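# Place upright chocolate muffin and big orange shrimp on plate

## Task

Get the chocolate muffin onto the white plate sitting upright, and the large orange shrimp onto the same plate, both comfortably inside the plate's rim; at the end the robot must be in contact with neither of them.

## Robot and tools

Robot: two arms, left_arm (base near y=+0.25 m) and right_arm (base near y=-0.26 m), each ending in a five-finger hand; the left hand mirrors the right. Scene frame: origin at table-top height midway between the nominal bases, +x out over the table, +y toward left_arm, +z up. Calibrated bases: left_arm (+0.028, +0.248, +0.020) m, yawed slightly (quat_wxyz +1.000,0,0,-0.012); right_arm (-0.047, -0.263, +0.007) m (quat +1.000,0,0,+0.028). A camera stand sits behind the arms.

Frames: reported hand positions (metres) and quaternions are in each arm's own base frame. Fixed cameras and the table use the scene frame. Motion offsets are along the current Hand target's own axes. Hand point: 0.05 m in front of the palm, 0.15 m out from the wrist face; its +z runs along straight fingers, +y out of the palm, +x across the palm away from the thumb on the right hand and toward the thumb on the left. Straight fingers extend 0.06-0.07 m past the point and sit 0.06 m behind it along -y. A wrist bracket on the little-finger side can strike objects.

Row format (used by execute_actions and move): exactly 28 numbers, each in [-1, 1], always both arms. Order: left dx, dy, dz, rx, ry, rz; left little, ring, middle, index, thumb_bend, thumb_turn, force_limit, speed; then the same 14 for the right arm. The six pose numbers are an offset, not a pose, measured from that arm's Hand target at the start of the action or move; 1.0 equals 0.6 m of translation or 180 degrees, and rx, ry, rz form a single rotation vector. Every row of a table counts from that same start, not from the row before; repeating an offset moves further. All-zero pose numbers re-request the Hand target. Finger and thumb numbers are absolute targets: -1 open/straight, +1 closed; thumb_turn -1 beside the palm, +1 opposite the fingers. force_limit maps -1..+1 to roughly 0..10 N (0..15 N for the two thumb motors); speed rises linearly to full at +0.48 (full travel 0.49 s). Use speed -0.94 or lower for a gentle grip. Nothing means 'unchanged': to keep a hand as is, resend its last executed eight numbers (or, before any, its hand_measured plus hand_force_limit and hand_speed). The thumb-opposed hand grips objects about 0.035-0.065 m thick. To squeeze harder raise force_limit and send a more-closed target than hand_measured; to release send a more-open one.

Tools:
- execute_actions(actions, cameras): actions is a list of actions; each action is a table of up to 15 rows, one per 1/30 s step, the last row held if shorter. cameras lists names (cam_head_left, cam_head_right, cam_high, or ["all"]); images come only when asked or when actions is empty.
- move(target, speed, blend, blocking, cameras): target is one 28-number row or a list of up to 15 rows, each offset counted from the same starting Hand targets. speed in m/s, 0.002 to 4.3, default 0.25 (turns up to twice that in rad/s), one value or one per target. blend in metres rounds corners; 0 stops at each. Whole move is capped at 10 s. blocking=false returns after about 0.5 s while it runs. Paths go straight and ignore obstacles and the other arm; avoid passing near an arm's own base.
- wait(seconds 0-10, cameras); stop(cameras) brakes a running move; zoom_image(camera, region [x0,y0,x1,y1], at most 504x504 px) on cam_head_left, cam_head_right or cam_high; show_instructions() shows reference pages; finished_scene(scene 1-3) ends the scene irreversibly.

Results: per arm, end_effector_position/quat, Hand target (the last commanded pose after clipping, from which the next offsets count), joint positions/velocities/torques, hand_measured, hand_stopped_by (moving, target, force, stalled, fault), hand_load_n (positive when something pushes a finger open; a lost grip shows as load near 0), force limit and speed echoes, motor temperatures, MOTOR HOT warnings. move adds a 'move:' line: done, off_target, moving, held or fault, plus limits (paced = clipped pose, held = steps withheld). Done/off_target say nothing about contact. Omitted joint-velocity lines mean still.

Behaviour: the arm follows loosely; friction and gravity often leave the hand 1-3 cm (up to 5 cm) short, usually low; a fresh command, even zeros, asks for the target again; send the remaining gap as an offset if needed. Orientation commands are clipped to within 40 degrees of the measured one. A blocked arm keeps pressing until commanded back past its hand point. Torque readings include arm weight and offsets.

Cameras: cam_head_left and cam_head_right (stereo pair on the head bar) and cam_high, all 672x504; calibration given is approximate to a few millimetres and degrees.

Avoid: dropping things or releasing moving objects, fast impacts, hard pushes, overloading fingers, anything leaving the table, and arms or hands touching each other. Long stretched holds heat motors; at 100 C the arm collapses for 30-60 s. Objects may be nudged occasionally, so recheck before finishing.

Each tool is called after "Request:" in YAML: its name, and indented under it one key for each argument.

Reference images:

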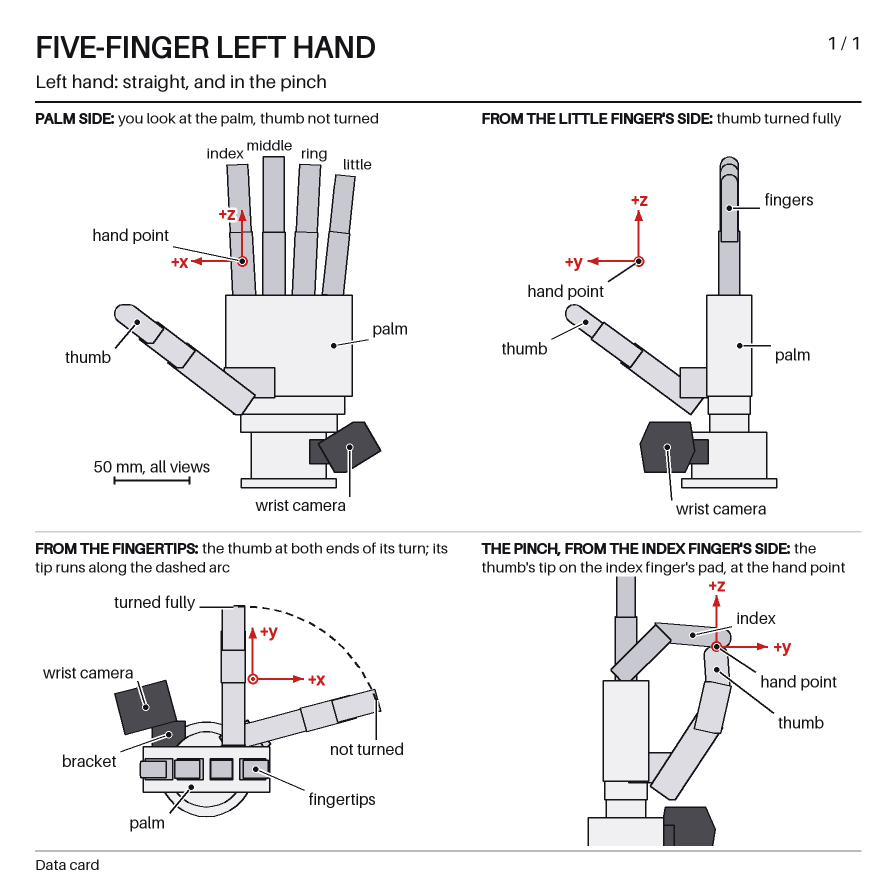

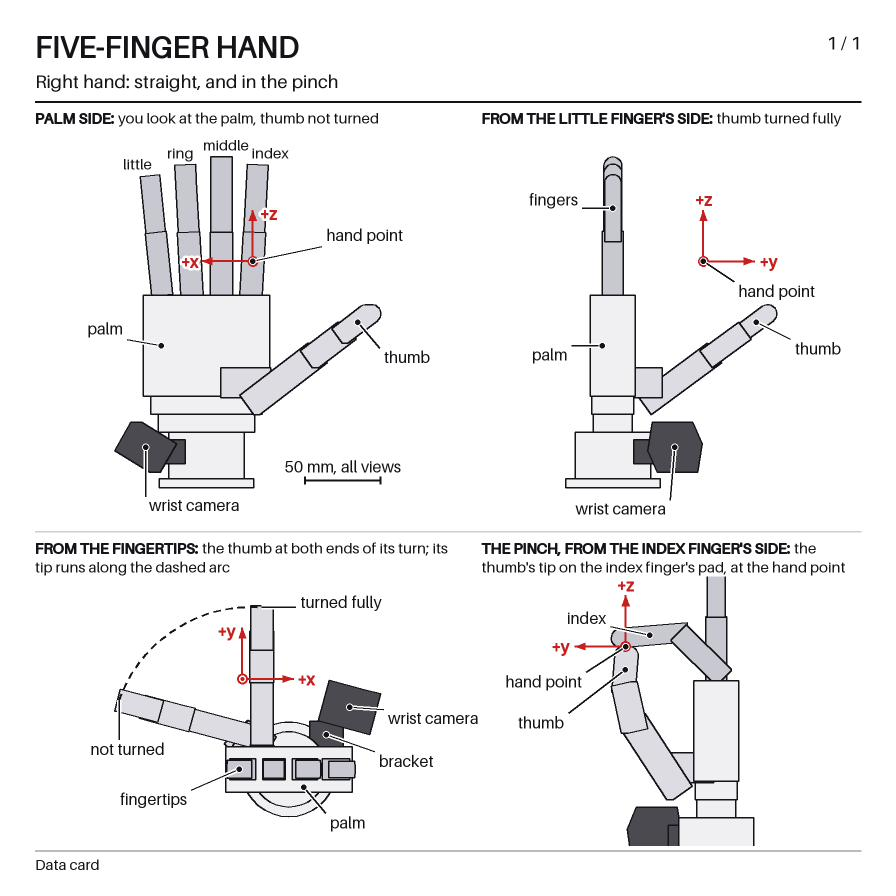

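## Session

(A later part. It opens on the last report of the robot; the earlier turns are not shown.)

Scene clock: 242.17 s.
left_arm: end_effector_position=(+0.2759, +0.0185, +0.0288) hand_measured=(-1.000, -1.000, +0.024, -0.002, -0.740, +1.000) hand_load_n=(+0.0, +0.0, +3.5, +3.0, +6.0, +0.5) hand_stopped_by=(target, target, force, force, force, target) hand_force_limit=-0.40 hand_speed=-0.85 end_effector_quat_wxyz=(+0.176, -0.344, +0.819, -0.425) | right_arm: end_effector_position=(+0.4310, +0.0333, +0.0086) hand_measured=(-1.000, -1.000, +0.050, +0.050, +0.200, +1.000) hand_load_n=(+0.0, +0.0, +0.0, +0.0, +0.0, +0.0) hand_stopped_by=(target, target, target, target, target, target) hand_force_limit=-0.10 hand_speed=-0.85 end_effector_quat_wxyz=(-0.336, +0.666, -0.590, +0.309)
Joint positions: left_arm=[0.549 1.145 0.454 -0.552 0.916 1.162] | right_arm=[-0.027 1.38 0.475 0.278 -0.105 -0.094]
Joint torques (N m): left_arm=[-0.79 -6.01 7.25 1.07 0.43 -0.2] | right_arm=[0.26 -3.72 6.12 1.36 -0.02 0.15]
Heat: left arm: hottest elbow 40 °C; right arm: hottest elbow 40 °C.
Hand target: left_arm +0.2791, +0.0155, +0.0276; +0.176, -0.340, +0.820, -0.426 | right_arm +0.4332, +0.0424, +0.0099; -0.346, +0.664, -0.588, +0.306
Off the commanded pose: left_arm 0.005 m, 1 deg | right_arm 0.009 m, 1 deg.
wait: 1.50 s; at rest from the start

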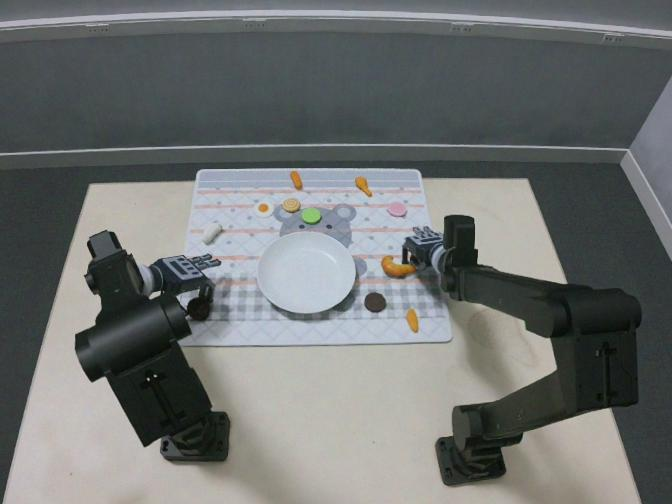

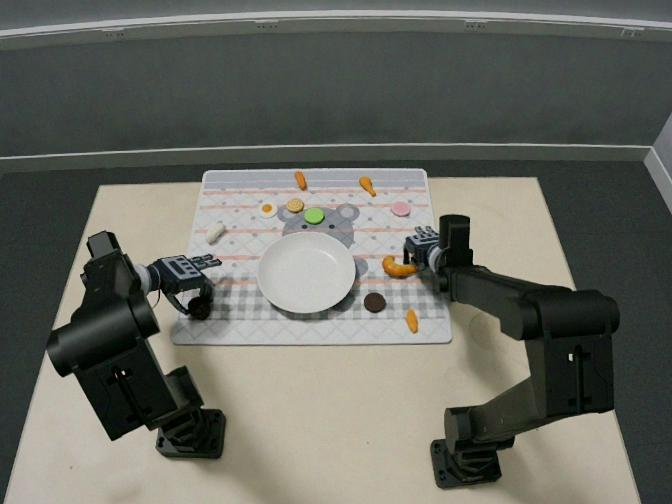

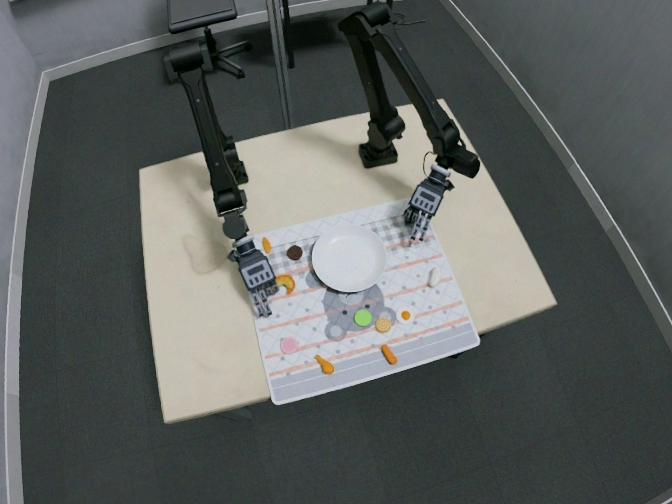

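Request:
move:
  target: [0,0,0,0,0,0,-1,-1,0.3,0.3,0.1,1,-0.4,-0.85,0,0,0,0,0,0,-1,-1,0.05,0.05,-1,1,-0.1,-0.5]
  speed: 0.05

Request:
move:
  target: [0,0,0,0,0,0,-1,-1,0.3,0.3,0.1,1,-0.4,-0.85,0,-0.068,-0.048,0,0,0,-1,-1,0.05,0.05,-1,1,-0.1,-0.5]
  speed: 0.1
  cameras: ["cam_head_left","cam_high"]

Request:
zoom_image:
  camera: "cam_head_left"
  region: [370, 220, 450, 300]

Request:
zoom_image:
  camera: "cam_high"
  region: [240, 240, 310, 310]

Scene clock: 252.27 s.
left_arm: end_effector_position=(+0.2759, +0.0185, +0.0288) hand_measured=(-1.000, -1.000, +0.024, -0.002, -0.740, +1.000) hand_load_n=(+0.0, +0.0, +3.5, +3.0, +6.0, +0.5) hand_stopped_by=(target, target, force, force, force, target) hand_force_limit=-0.40 hand_speed=-0.85 end_effector_quat_wxyz=(+0.176, -0.344, +0.819, -0.425) | right_arm: end_effector_position=(+0.4330, +0.0344, +0.0104) hand_measured=(-1.000, -1.000, +0.050, +0.050, -0.998, +1.000) hand_load_n=(-0.5, +0.0, +0.0, +0.0, -2.5, -0.5) hand_stopped_by=(target, target, target, target, target, target) hand_force_limit=-0.10 hand_speed=-0.50 end_effector_quat_wxyz=(-0.340, +0.663, -0.591, +0.310)
Joint positions: left_arm=[0.549 1.145 0.454 -0.552 0.916 1.162] | right_arm=[-0.025 1.38 0.475 0.287 -0.105 -0.086]
Joint torques (N m): left_arm=[-0.5 -5.83 7.15 1.02 0.4 -0.19] | right_arm=[-0.03 -3.96 6.2 0.9 -0.02 0.11]
Heat: left arm: hottest elbow 39 °C; right arm: hottest elbow 40 °C.
Hand target: left_arm +0.2791, +0.0155, +0.0276; +0.176, -0.340, +0.820, -0.426 | right_arm +0.4332, +0.0424, +0.0099; -0.346, +0.664, -0.588, +0.306
Off the commanded pose: left_arm 0.005 m, 1 deg | right_arm 0.008 m, 1 deg.
move: done

Scene clock: 253.63 s.
left_arm: end_effector_position=(+0.2759, +0.0185, +0.0288) hand_measured=(-1.000, -1.000, +0.024, -0.002, -0.740, +1.000) hand_load_n=(+0.0, +0.0, +3.5, +2.5, +6.0, +0.5) hand_stopped_by=(target, target, force, force, force, target) hand_force_limit=-0.40 hand_speed=-0.85 end_effector_quat_wxyz=(+0.176, -0.344, +0.819, -0.425) | right_arm: end_effector_position=(+0.4076, +0.0350, +0.0300) hand_measured=(-1.000, -1.000, +0.050, +0.050, -0.998, +1.000) hand_load_n=(-0.5, +0.0, +0.0, +0.0, +0.0, +0.0) hand_stopped_by=(target, target, target, target, target, target) hand_force_limit=-0.10 hand_speed=-0.50 end_effector_quat_wxyz=(-0.323, +0.671, -0.600, +0.290)
Joint positions: left_arm=[0.549 1.145 0.454 -0.552 0.916 1.162] | right_arm=[-0.025 1.248 0.475 0.097 -0.105 -0.086]
Joint torques (N m): left_arm=[-0.5 -5.77 7.19 1.1 0.4 -0.22] | right_arm=[0.32 -4.78 11.78 0.27 -0.07 0.13]
Heat: left arm: hottest elbow 39 °C; right arm: hottest elbow 40 °C.
Hand target: left_arm +0.2791, +0.0155, +0.0276; +0.176, -0.340, +0.820, -0.426 | right_arm +0.4331, +0.0424, +0.0598; -0.346, +0.664, -0.588, +0.306
Off the commanded pose: left_arm 0.005 m, 1 deg | right_arm 0.040 m, 4 deg.
move: off_target (right_arm)
Images, in order (width x height): cam_head_left 672x504, cam_high 672x504.

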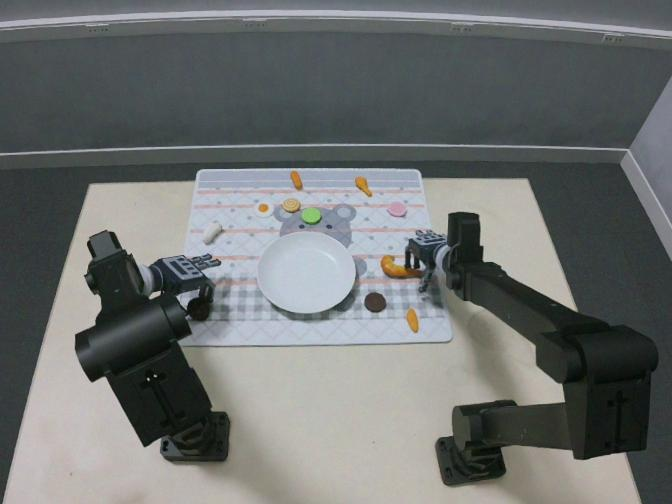

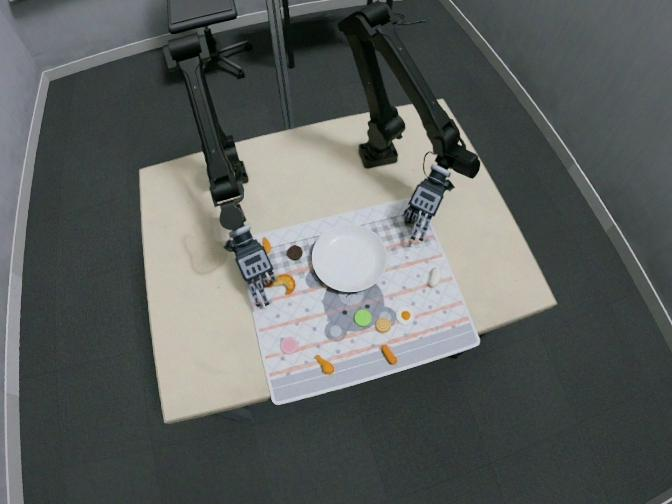

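Scaled by 6.300 from the camera's 672x504 image, which has a finer 960x720 frame.

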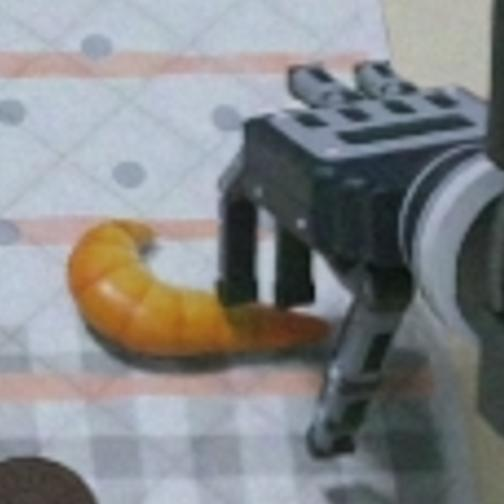

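Scaled by 7.200 from the camera's 672x504 image, which has a finer 960x720 frame.

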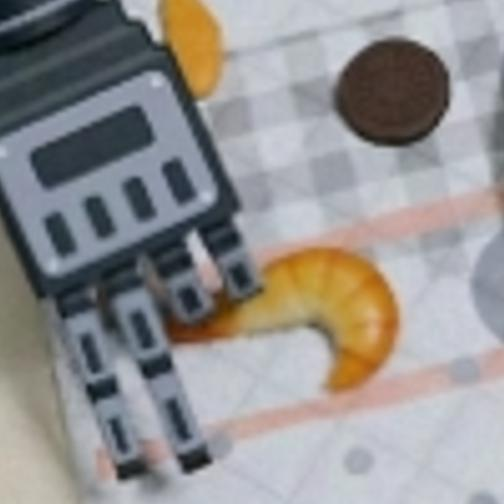

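Request:
move:
  target:
    - [0,0,0,0,0,0,-1,-1,0.3,0.3,0.1,1,-0.4,-0.85,-0.0042,-0.0801,-0.0309,0,0.0273,0.0191,-1,-1,0.05,0.05,-1,1,-0.1,-0.5]
    - [0,0,0,0,0,0,-1,-1,0.3,0.3,0.1,1,-0.4,-0.85,-0.0043,0.0121,0.0409,0,0.0273,0.0191,-1,-1,0.05,0.05,-1,1,-0.1,-0.5]
  speed: 0.12
  cameras: ["cam_head_left","cam_high"]

Request:
zoom_image:
  camera: "cam_head_left"
  region: [370, 220, 450, 300]

Request:
zoom_image:
  camera: "cam_high"
  region: [240, 240, 310, 310]

Scene clock: 271.80 s.
left_arm: end_effector_position=(+0.2759, +0.0185, +0.0288) hand_measured=(-1.000, -1.000, +0.024, -0.002, -0.740, +1.000) hand_load_n=(+0.0, +0.0, +3.5, +3.0, +6.0, +0.5) hand_stopped_by=(target, target, force, force, force, target) hand_force_limit=-0.40 hand_speed=-0.85 end_effector_quat_wxyz=(+0.176, -0.344, +0.819, -0.425) | right_arm: end_effector_position=(+0.4416, +0.0424, +0.0341) hand_measured=(-1.000, -1.000, +0.050, +0.050, -0.998, +1.000) hand_load_n=(+0.0, +0.0, +0.0, +0.0, -0.5, +0.0) hand_stopped_by=(target, target, target, target, target, target) hand_force_limit=-0.10 hand_speed=-0.50 end_effector_quat_wxyz=(-0.317, +0.643, -0.621, +0.317)
Joint positions: left_arm=[0.549 1.145 0.454 -0.552 0.916 1.162] | right_arm=[0.035 1.322 0.533 0.147 0.014 -0.008]
Joint torques (N m): left_arm=[-0.44 -5.89 7.25 1.14 0.44 -0.21] | right_arm=[0.32 -3.96 6.83 1.84 0.11 0.14]
Heat: left arm: hottest elbow 39 °C; right arm: hottest elbow 42 °C.
Hand target: left_arm +0.2791, +0.0155, +0.0276; +0.176, -0.340, +0.820, -0.426 | right_arm +0.4486, +0.0469, +0.0398; -0.329, +0.633, -0.622, +0.323
Off the commanded pose: left_arm 0.005 m, 1 deg | right_arm 0.010 m, 2 deg.
move: done
Images, in order (width x height): cam_head_left 672x504, cam_high 672x504.

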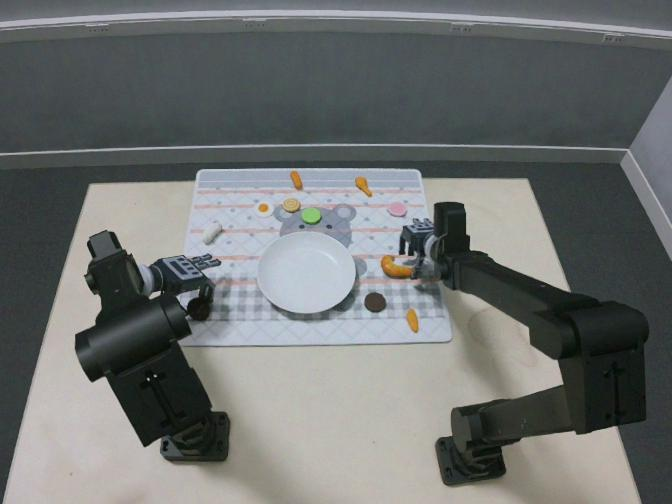

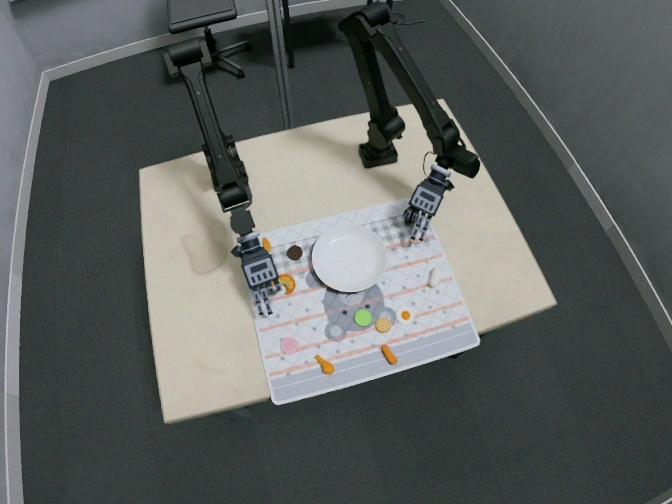

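Scaled by 6.300 from the camera's 672x504 image, which has a finer 960x720 frame.

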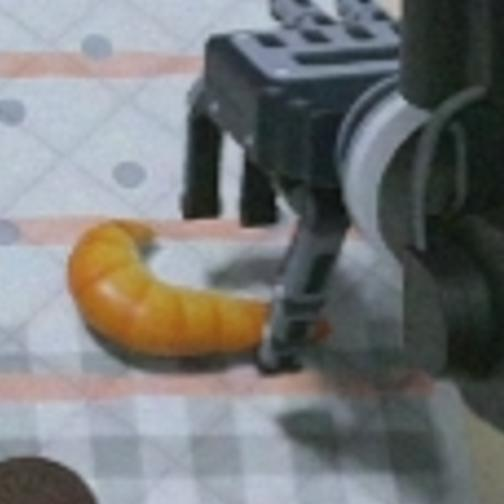

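Scaled by 7.200 from the camera's 672x504 image, which has a finer 960x720 frame.

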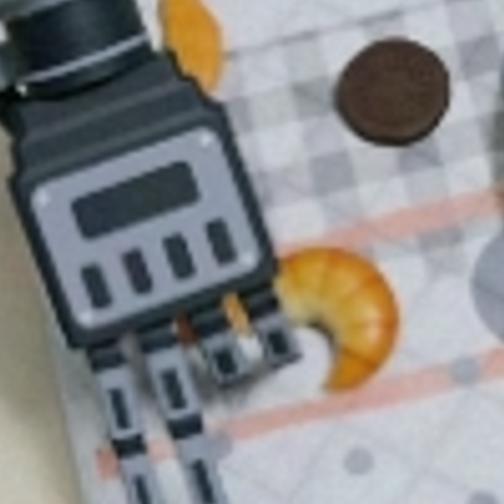

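Request:
move:
  target: [0,0,0,0,0,0,-1,-1,0.3,0.3,0.1,1,-0.4,-0.85,0.004,0.0453,0.0298,0,0,0,-1,-1,0.05,0.05,-1,1,-0.1,-0.5]
  speed: 0.1
  cameras: ["cam_head_left","cam_high"]

Request:
zoom_image:
  camera: "cam_head_left"
  region: [370, 220, 450, 300]

Request:
zoom_image:
  camera: "cam_high"
  region: [240, 240, 310, 310]

Scene clock: 283.73 s.
left_arm: end_effector_position=(+0.2759, +0.0185, +0.0288) hand_measured=(-1.000, -1.000, +0.024, -0.002, -0.740, +1.000) hand_load_n=(+0.0, +0.0, +3.5, +2.5, +6.0, +0.5) hand_stopped_by=(target, target, force, force, force, target) hand_force_limit=-0.40 hand_speed=-0.85 end_effector_quat_wxyz=(+0.176, -0.344, +0.819, -0.425) | right_arm: end_effector_position=(+0.4441, +0.0409, +0.0100) hand_measured=(-1.000, -1.000, +0.050, +0.050, -0.998, +1.000) hand_load_n=(+0.0, +0.0, +0.0, +0.0, +1.5, -0.5) hand_stopped_by=(target, target, target, target, target, target) hand_force_limit=-0.10 hand_speed=-0.50 end_effector_quat_wxyz=(-0.323, +0.636, -0.623, +0.321)
Joint positions: left_arm=[0.549 1.145 0.454 -0.552 0.916 1.162] | right_arm=[0.028 1.402 0.501 0.276 0.011 0.001]
Joint torques (N m): left_arm=[-0.62 -5.83 7.16 1.11 0.42 -0.21] | right_arm=[-0.5 -3.43 5.85 1.95 0.01 0.11]
Heat: left arm: hottest elbow 39 °C; right arm: hottest elbow 41 °C.
Hand target: left_arm +0.2791, +0.0155, +0.0276; +0.176, -0.340, +0.820, -0.426 | right_arm +0.4477, +0.0445, +0.0073; -0.329, +0.633, -0.622, +0.323
Off the commanded pose: left_arm 0.005 m, 1 deg | right_arm 0.006 m, 1 deg.
move: done
Images, in order (width x height): cam_head_left 672x504, cam_high 672x504.

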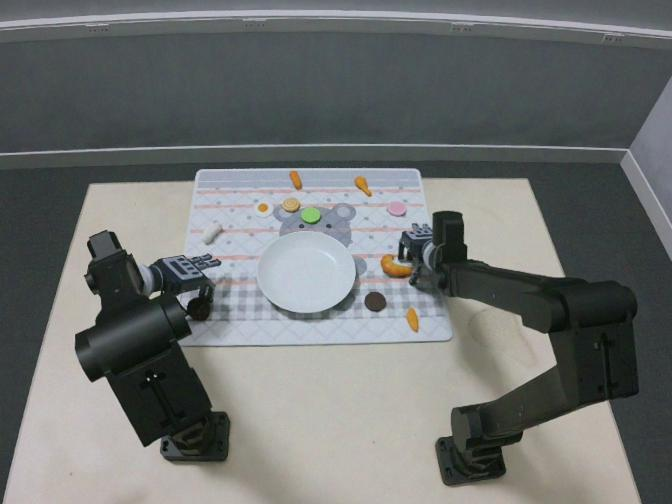

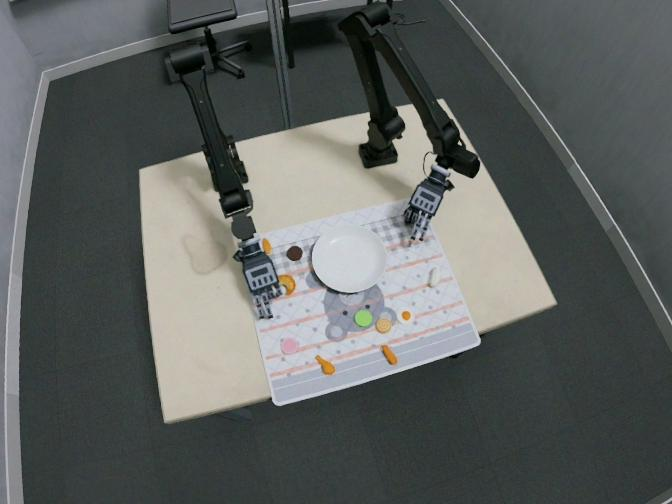

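Scaled by 6.300 from the camera's 672x504 image, which has a finer 960x720 frame.

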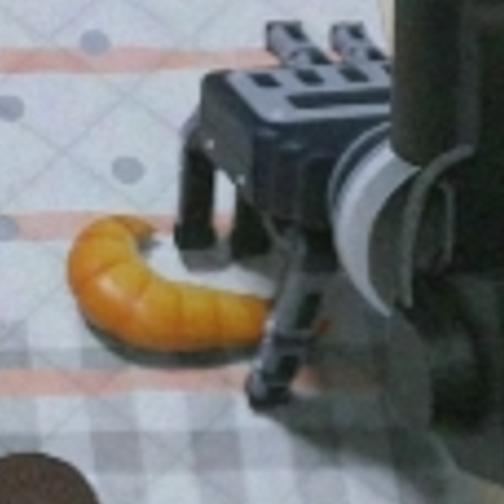

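Scaled by 7.200 from the camera's 672x504 image, which has a finer 960x720 frame.

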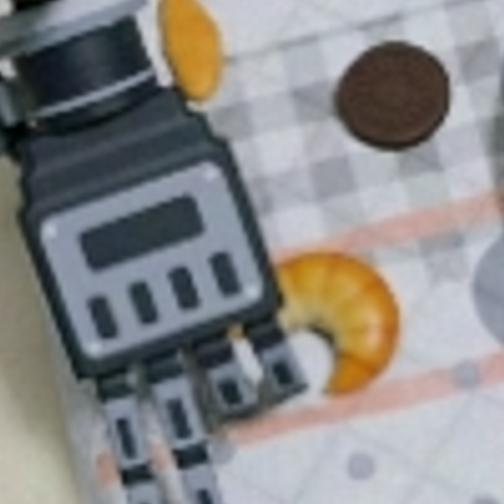

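Request:
move:
  target:
    - [0,0,0,0,0,0,-1,-1,0.3,0.3,0.1,1,-0.4,-0.85,-0.0003,0.006,-0.0202,0,0,0,-1,-1,0.05,0.05,-0.6,1,-0.1,-0.5]
    - [0,0,0,0,0,0,-1,-1,0.3,0.3,0.1,1,-0.4,-0.85,-0.0003,0.0197,-0.0107,0,0,0,-1,-1,0.05,0.05,-0.6,1,-0.1,-0.5]
  speed: 0.06
  cameras: ["cam_head_left","cam_high"]

Request:
zoom_image:
  camera: "cam_head_left"
  region: [370, 220, 450, 300]

Request:
zoom_image:
  camera: "cam_high"
  region: [240, 240, 310, 310]

Scene clock: 316.93 s.
left_arm: end_effector_position=(+0.2759, +0.0185, +0.0288) hand_measured=(-1.000, -1.000, +0.024, -0.002, -0.740, +1.000) hand_load_n=(+0.0, +0.0, +3.5, +3.0, +6.0, +0.5) hand_stopped_by=(target, target, force, force, force, target) hand_force_limit=-0.40 hand_speed=-0.85 end_effector_quat_wxyz=(+0.176, -0.344, +0.819, -0.425) | right_arm: end_effector_position=(+0.4370, +0.0401, +0.0081) hand_measured=(-1.000, -1.000, +0.050, +0.050, -0.600, +1.000) hand_load_n=(+0.0, +0.0, -3.0, +0.0, +0.0, +0.0) hand_stopped_by=(target, target, target, target, target, target) hand_force_limit=-0.10 hand_speed=-0.50 end_effector_quat_wxyz=(-0.328, +0.633, -0.620, +0.327)
Joint positions: left_arm=[0.549 1.145 0.454 -0.552 0.916 1.162] | right_arm=[0.028 1.391 0.469 0.314 0.014 0.001]
Joint torques (N m): left_arm=[-0.56 -5.71 7.3 1.13 0.42 -0.21] | right_arm=[-0.5 -3.14 5.34 1.52 0.03 0.1]
Heat: left arm: hottest elbow 39 °C; right arm: hottest elbow 40 °C.
Hand target: left_arm +0.2791, +0.0155, +0.0276; +0.176, -0.340, +0.820, -0.426 | right_arm +0.4356, +0.0445, +0.0013; -0.329, +0.633, -0.622, +0.323
Off the commanded pose: left_arm 0.005 m, 1 deg | right_arm 0.008 m, 0 deg.
move: done
Images, in order (width x height): cam_head_left 672x504, cam_high 672x504.

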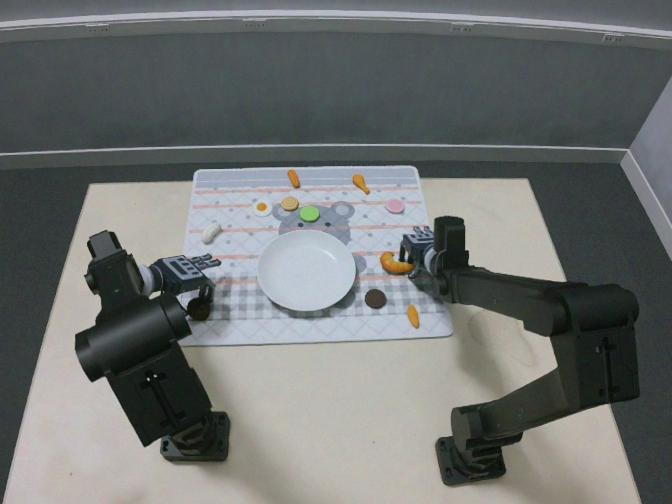

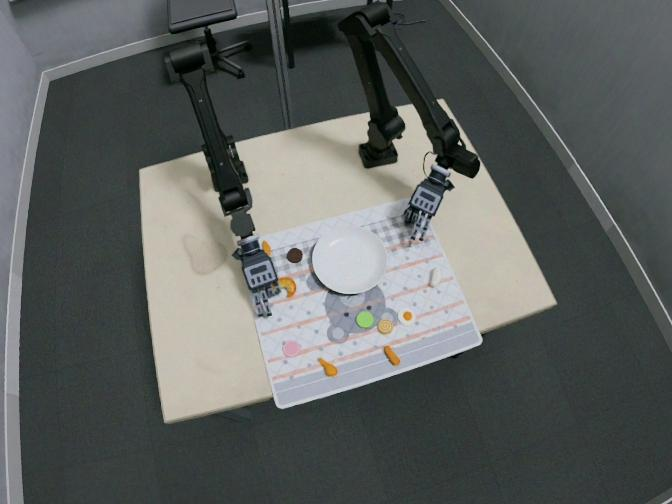

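Scaled by 6.300 from the camera's 672x504 image, which has a finer 960x720 frame.

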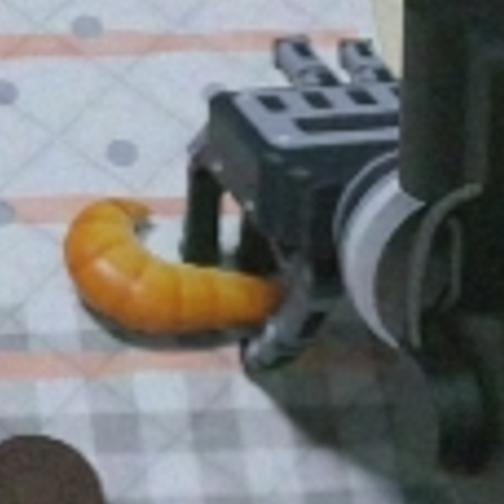

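Scaled by 7.200 from the camera's 672x504 image, which has a finer 960x720 frame.

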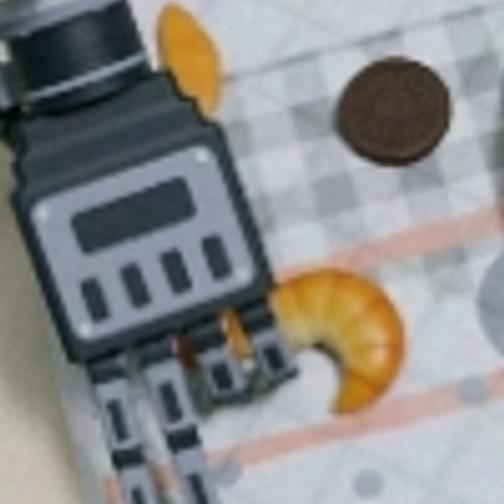

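Request:
move:
  target: [0,0,0,0,0,0,-1,-1,0.3,0.3,0.1,1,-0.4,-0.85,0,0,0,0,0,0,-1,-1,0.05,0.05,0.1,1,0.0,-0.8]
  speed: 0.06
  cameras: ["cam_head_left"]

Request:
zoom_image:
  camera: "cam_head_left"
  region: [370, 220, 450, 300]

Scene clock: 323.93 s.
left_arm: end_effector_position=(+0.2759, +0.0185, +0.0288) hand_measured=(-1.000, -1.000, +0.024, -0.002, -0.740, +1.000) hand_load_n=(+0.0, +0.0, +3.5, +2.5, +6.0, +0.5) hand_stopped_by=(target, target, force, force, force, target) hand_force_limit=-0.40 hand_speed=-0.85 end_effector_quat_wxyz=(+0.176, -0.344, +0.819, -0.425) | right_arm: end_effector_position=(+0.4376, +0.0398, +0.0076) hand_measured=(-1.000, -1.000, +0.050, +0.050, +0.100, +1.000) hand_load_n=(+0.0, +0.0, -1.0, +0.0, +0.0, +0.0) hand_stopped_by=(target, target, target, target, target, target) hand_force_limit=0.00 hand_speed=-0.80 end_effector_quat_wxyz=(-0.328, +0.632, -0.620, +0.328)
Joint positions: left_arm=[0.549 1.145 0.454 -0.552 0.916 1.162] | right_arm=[0.028 1.394 0.469 0.319 0.016 0.001]
Joint torques (N m): left_arm=[-0.44 -5.71 7.25 1.07 0.38 -0.23] | right_arm=[-0.56 -3.02 5.37 1.39 0.03 0.1]
Heat: left arm: hottest elbow 39 °C; right arm: hottest elbow 40 °C.
Hand target: left_arm +0.2791, +0.0155, +0.0276; +0.176, -0.340, +0.820, -0.426 | right_arm +0.4356, +0.0445, +0.0013; -0.329, +0.633, -0.622, +0.323
Off the commanded pose: left_arm 0.005 m, 1 deg | right_arm 0.008 m, 1 deg.
move: done
Images, in order (width x height): cam_head_left 672x504.

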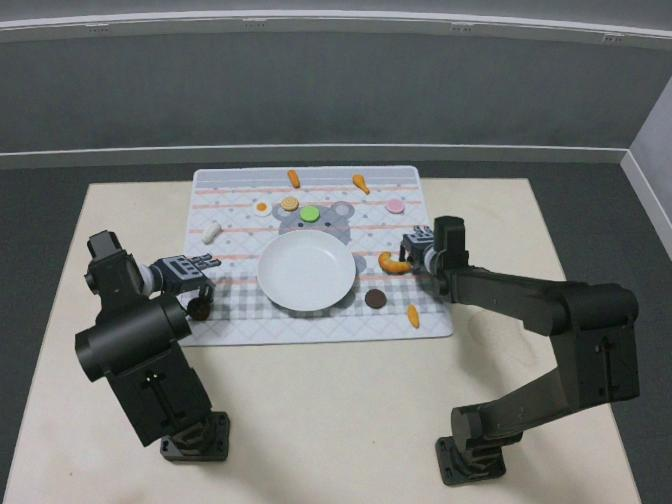

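Scaled by 6.300 from the camera's 672x504 image, which has a finer 960x720 frame.

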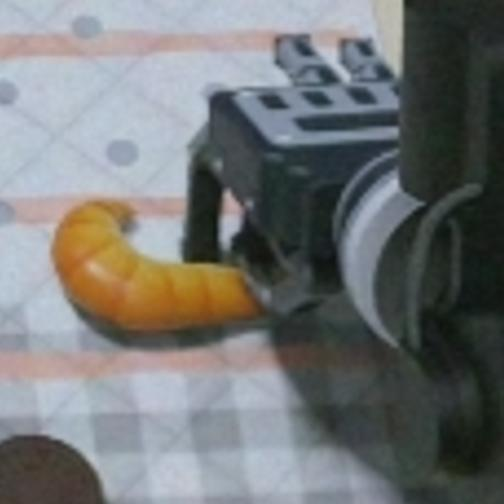

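Request:
move:
  target:
    - [0,0,0,0,0,0,-1,-1,0.3,0.3,0.1,1,-0.4,-0.85,0,0,0,0,0,0,-1,-1,0.05,0.05,-0.9,1,-0.1,-0.3]
    - [0,0,0,0,0,0,-1,-1,0.3,0.3,0.1,1,-0.4,-0.85,0.0038,-0.0758,-0.0226,0,0,0,-1,-1,0.05,-1,-0.9,1,-0.1,-0.3]
    - [0,0,0,0,0,0,-1,-1,0.3,0.3,0.1,1,-0.4,-0.85,0.0038,-0.1343,-0.0697,0,-0.05,-0.0351,-1,-1,0.05,-1,-0.9,1,-0.1,-0.3]
  speed: 0.12
  cameras: ["cam_head_left","cam_head_right","cam_high"]

Request:
zoom_image:
  camera: "cam_head_left"
  region: [370, 220, 450, 300]

Request:
zoom_image:
  camera: "cam_high"
  region: [240, 240, 310, 310]

Scene clock: 370.60 s.
left_arm: end_effector_position=(+0.2759, +0.0185, +0.0288) hand_measured=(-1.000, -1.000, +0.024, -0.002, -0.740, +1.000) hand_load_n=(+0.0, +0.0, +3.5, +3.0, +6.0, +0.5) hand_stopped_by=(target, target, force, force, force, target) hand_force_limit=-0.40 hand_speed=-0.85 end_effector_quat_wxyz=(+0.176, -0.344, +0.819, -0.425) | right_arm: end_effector_position=(+0.4218, +0.0502, +0.0593) hand_measured=(-1.000, -1.000, +0.050, -1.000, -0.898, +1.000) hand_load_n=(-0.5, +0.0, +0.0, +0.0, +0.0, +0.0) hand_stopped_by=(target, target, target, target, target, target) hand_force_limit=-0.10 hand_speed=-0.30 end_effector_quat_wxyz=(-0.344, +0.695, -0.574, +0.263)
Joint positions: left_arm=[0.549 1.145 0.454 -0.552 0.916 1.162] | right_arm=[-0.024 1.233 0.566 -0.023 -0.196 -0.122]
Joint torques (N m): left_arm=[-0.62 -6.01 7.17 1.2 0.42 -0.2] | right_arm=[-1.79 -4.84 12.57 0.25 -0.2 -0.23]
Heat: left arm: hottest elbow 39 °C; right arm: hottest elbow 40 °C.
Hand target: left_arm +0.2791, +0.0155, +0.0276; +0.176, -0.340, +0.820, -0.426 | right_arm +0.4476, +0.0424, +0.0913; -0.359, +0.689, -0.558, +0.290
Off the commanded pose: left_arm 0.005 m, 1 deg | right_arm 0.042 m, 4 deg.
move: off_target (right_arm); target 2's new numbers were sent with right_arm's hand 0.039 m and 3 deg from that target

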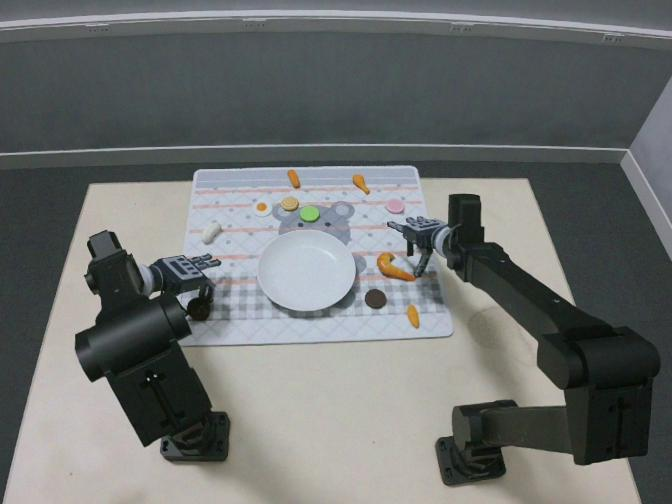

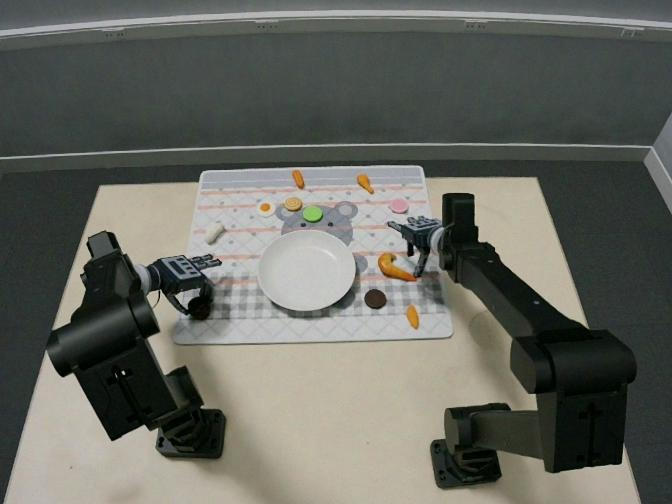

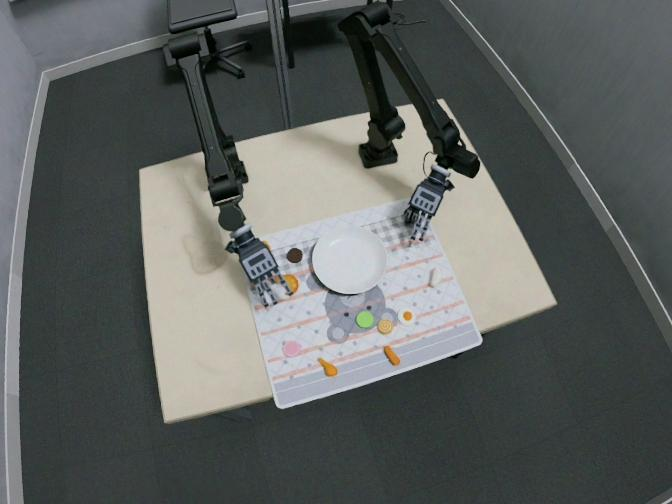

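Scaled by 6.300 from the camera's 672x504 image, which has a finer 960x720 frame.

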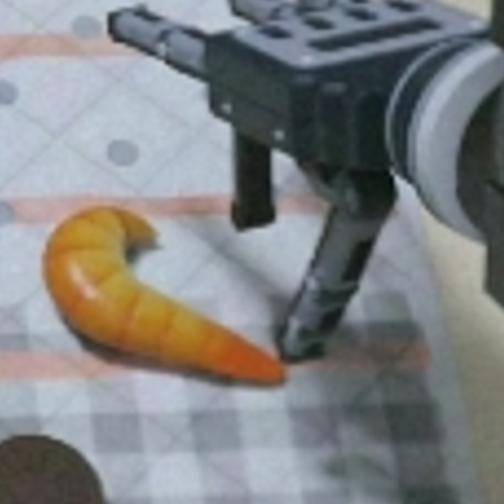

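Scaled by 7.200 from the camera's 672x504 image, which has a finer 960x720 frame.

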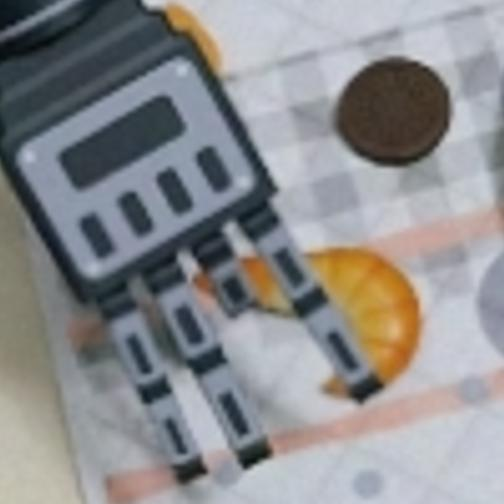

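Request:
move:
  target:
    - [0,0,0,0,0,0,-1,-1,0.3,0.3,0.1,1,-0.4,-0.85,-0.0245,-0.044,-0.0243,0,-0.136,-0.0954,-1,-1,0.05,0.05,-0.95,1,-0.1,-0.3]
    - [0,0,0,0,0,0,-1,-1,0.3,0.3,0.1,1,-0.4,-0.85,-0.094,-0.02,0.0167,0,-0.3404,-0.2386,-1,-1,0.05,0.05,-0.95,1,-0.1,-0.3]
  speed: 0.3
  blend: 0.03
  cameras: ["cam_head_left","cam_head_right","cam_high"]

Request:
zoom_image:
  camera: "cam_head_left"
  region: [360, 200, 460, 300]

Request:
zoom_image:
  camera: "cam_high"
  region: [240, 240, 330, 320]

Scene clock: 405.37 s.
left_arm: end_effector_position=(+0.2759, +0.0185, +0.0288) hand_measured=(-1.000, -1.000, +0.024, -0.002, -0.740, +1.000) hand_load_n=(+0.0, +0.0, +3.5, +3.0, +5.5, +0.5) hand_stopped_by=(target, target, force, force, force, target) hand_force_limit=-0.40 hand_speed=-0.85 end_effector_quat_wxyz=(+0.176, -0.344, +0.819, -0.425) | right_arm: end_effector_position=(+0.4284, +0.0992, +0.0803) hand_measured=(-1.000, -1.000, +0.050, +0.050, -0.950, +1.000) hand_load_n=(+0.0, +0.0, +0.0, +0.0, +0.0, +0.0) hand_stopped_by=(target, target, target, target, target, target) hand_force_limit=-0.10 hand_speed=-0.30 end_effector_quat_wxyz=(-0.459, +0.887, -0.047, -0.010)
Joint positions: left_arm=[0.549 1.145 0.454 -0.552 0.916 1.162] | right_arm=[-0.057 1.678 1.168 -1.098 -0.954 -1.541]
Joint torques (N m): left_arm=[-0.62 -6.01 7.24 1.09 0.41 -0.19] | right_arm=[-0.09 -8.53 11.62 -1.2 -0.71 -0.2]
Heat: left arm: hottest elbow 39 °C; right arm: hottest elbow 43 °C.
Hand target: left_arm +0.2791, +0.0155, +0.0276; +0.176, -0.340, +0.820, -0.426 | right_arm +0.4506, +0.1007, +0.0954; -0.461, +0.887, -0.024, +0.013
Off the commanded pose: left_arm 0.005 m, 1 deg | right_arm 0.027 m, 4 deg.
move: off_target (right_arm)

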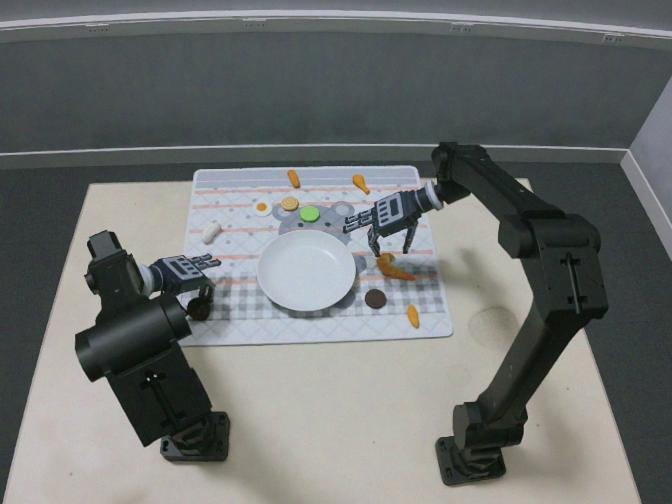

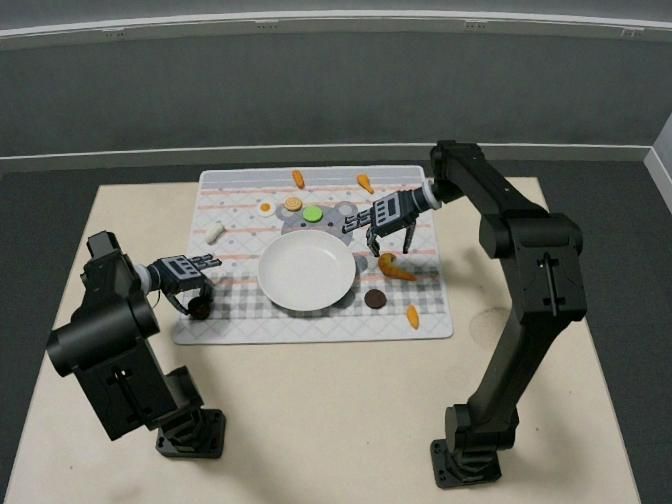

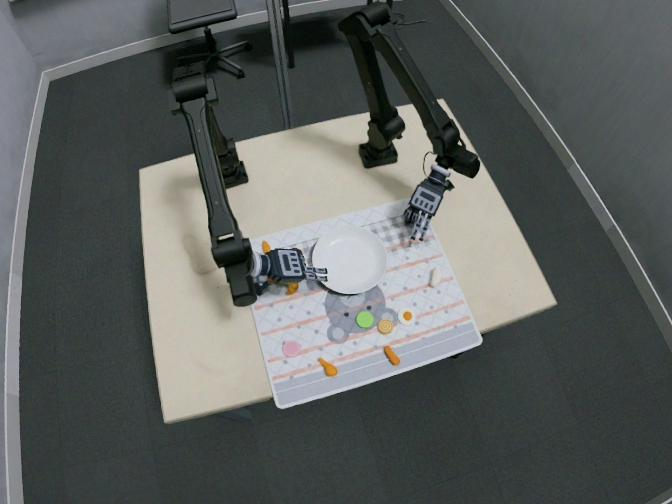

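Scaled by 5.040 from the camera's 672x504 image, which has a finer 960x720 frame.

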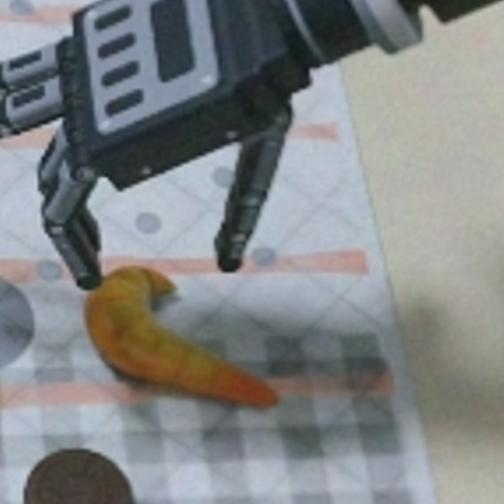

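Scaled by 5.600 from the camera's 672x504 image, which has a finer 960x720 frame.

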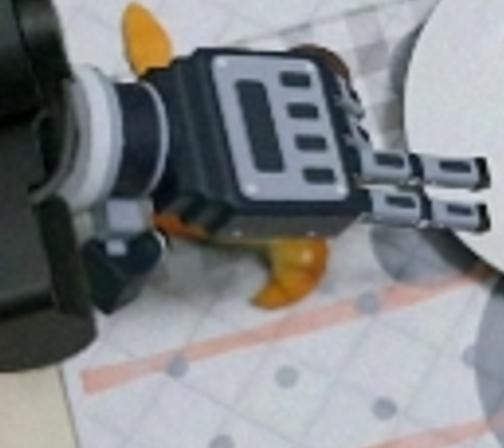

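Request:
move:
  target: [0,0,0,0,0,0,-1,-1,0.3,0.3,0.1,1,-0.4,-0.85,0.0087,0.068,0.054,0,0,0,-1,-1,0.05,0.05,-0.95,1,-0.1,-0.3]
  speed: 0.15
  cameras: ["cam_head_left"]

Request:
zoom_image:
  camera: "cam_head_left"
  region: [350, 220, 430, 300]

Scene clock: 420.60 s.
left_arm: end_effector_position=(+0.2759, +0.0185, +0.0288) hand_measured=(-1.000, -1.000, +0.024, -0.002, -0.740, +1.000) hand_load_n=(+0.0, +0.0, +3.5, +2.5, +6.0, +0.5) hand_stopped_by=(target, target, force, force, force, target) hand_force_limit=-0.40 hand_speed=-0.85 end_effector_quat_wxyz=(+0.176, -0.344, +0.819, -0.425) | right_arm: end_effector_position=(+0.4471, +0.0981, +0.0409) hand_measured=(-1.000, -1.000, +0.050, +0.050, -0.950, +1.000) hand_load_n=(+0.0, +0.0, +0.0, +0.0, +0.0, +0.0) hand_stopped_by=(target, target, target, target, target, target) hand_force_limit=-0.10 hand_speed=-0.30 end_effector_quat_wxyz=(-0.459, +0.887, -0.043, -0.001)
Joint positions: left_arm=[0.549 1.145 0.454 -0.552 0.916 1.162] | right_arm=[-0.057 1.764 1.168 -0.993 -0.954 -1.541]
Joint torques (N m): left_arm=[-0.38 -5.89 7.24 1.05 0.42 -0.21] | right_arm=[0.03 -9.47 7.3 0.12 -0.71 -0.1]
Heat: left arm: hottest elbow 39 °C; right arm: hottest elbow 43 °C.
Hand target: left_arm +0.2791, +0.0155, +0.0276; +0.176, -0.340, +0.820, -0.426 | right_arm +0.4560, +0.1035, +0.0433; -0.461, +0.887, -0.024, +0.013
Off the commanded pose: left_arm 0.005 m, 1 deg | right_arm 0.011 m, 3 deg.
move: off_target (right_arm)
Images, in order (width x height): cam_head_left 672x504.

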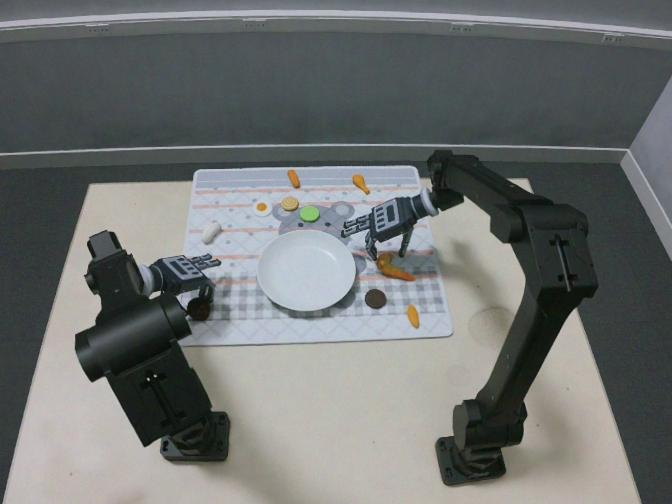

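Scaled by 6.300 from the camera's 672x504 image, which has a finer 960x720 frame.

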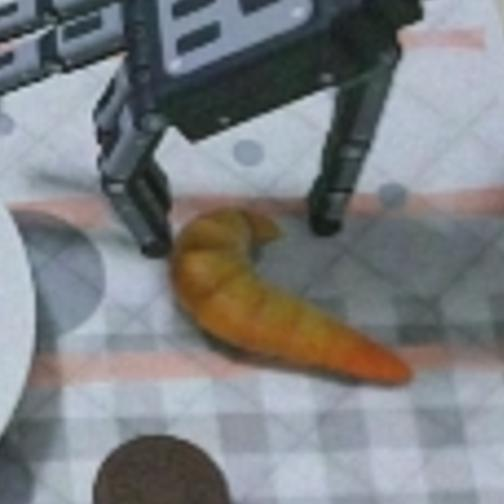

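Request:
move:
  target: [0,0,0,0,0,0,-1,-1,0.3,0.3,0.1,1,-0.4,-0.85,-0.002,0.0425,0.038,0,0,0,-1,-1,0.05,0.05,-0.95,1,-0.1,-0.3]
  speed: 0.08
  cameras: ["cam_head_left"]

Request:
zoom_image:
  camera: "cam_head_left"
  region: [350, 220, 430, 300]

Scene clock: 430.23 s.
left_arm: end_effector_position=(+0.2759, +0.0185, +0.0288) hand_measured=(-1.000, -1.000, +0.024, -0.002, -0.740, +1.000) hand_load_n=(+0.0, +0.0, +3.5, +2.5, +5.5, +0.5) hand_stopped_by=(target, target, force, force, force, target) hand_force_limit=-0.40 hand_speed=-0.85 end_effector_quat_wxyz=(+0.176, -0.344, +0.819, -0.425) | right_arm: end_effector_position=(+0.4510, +0.0991, +0.0131) hand_measured=(-1.000, -1.000, +0.050, +0.050, -0.950, +1.000) hand_load_n=(+0.0, +0.5, +0.0, +0.0, +1.0, +1.0) hand_stopped_by=(target, target, target, target, target, target) hand_force_limit=-0.10 hand_speed=-0.30 end_effector_quat_wxyz=(-0.460, +0.887, -0.038, +0.007)
Joint positions: left_arm=[0.549 1.145 0.454 -0.552 0.916 1.162] | right_arm=[-0.056 1.807 1.142 -0.905 -0.957 -1.541]
Joint torques (N m): left_arm=[-0.67 -5.83 7.17 1.13 0.4 -0.22] | right_arm=[0.32 -9.11 6.08 0.42 -0.59 0.02]
Heat: left arm: hottest elbow 39 °C; right arm: hottest elbow 42 °C.
Hand target: left_arm +0.2791, +0.0155, +0.0276; +0.176, -0.340, +0.820, -0.426 | right_arm +0.4551, +0.1076, +0.0094; -0.461, +0.887, -0.024, +0.013
Off the commanded pose: left_arm 0.005 m, 1 deg | right_arm 0.010 m, 2 deg.
move: done
Images, in order (width x height): cam_head_left 672x504.

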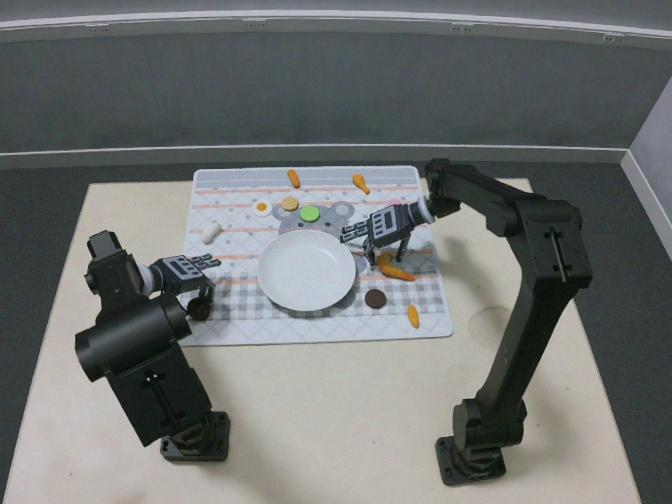

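Scaled by 6.300 from the camera's 672x504 image, which has a finer 960x720 frame.

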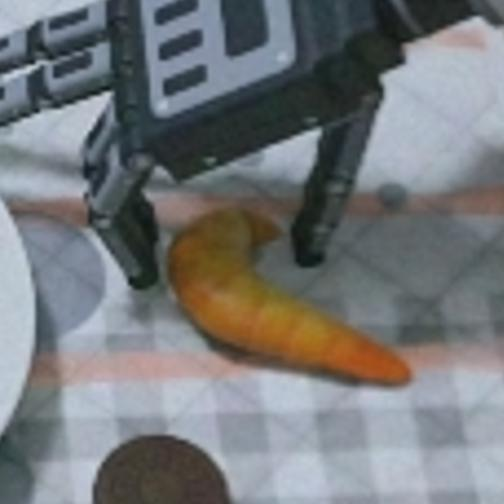

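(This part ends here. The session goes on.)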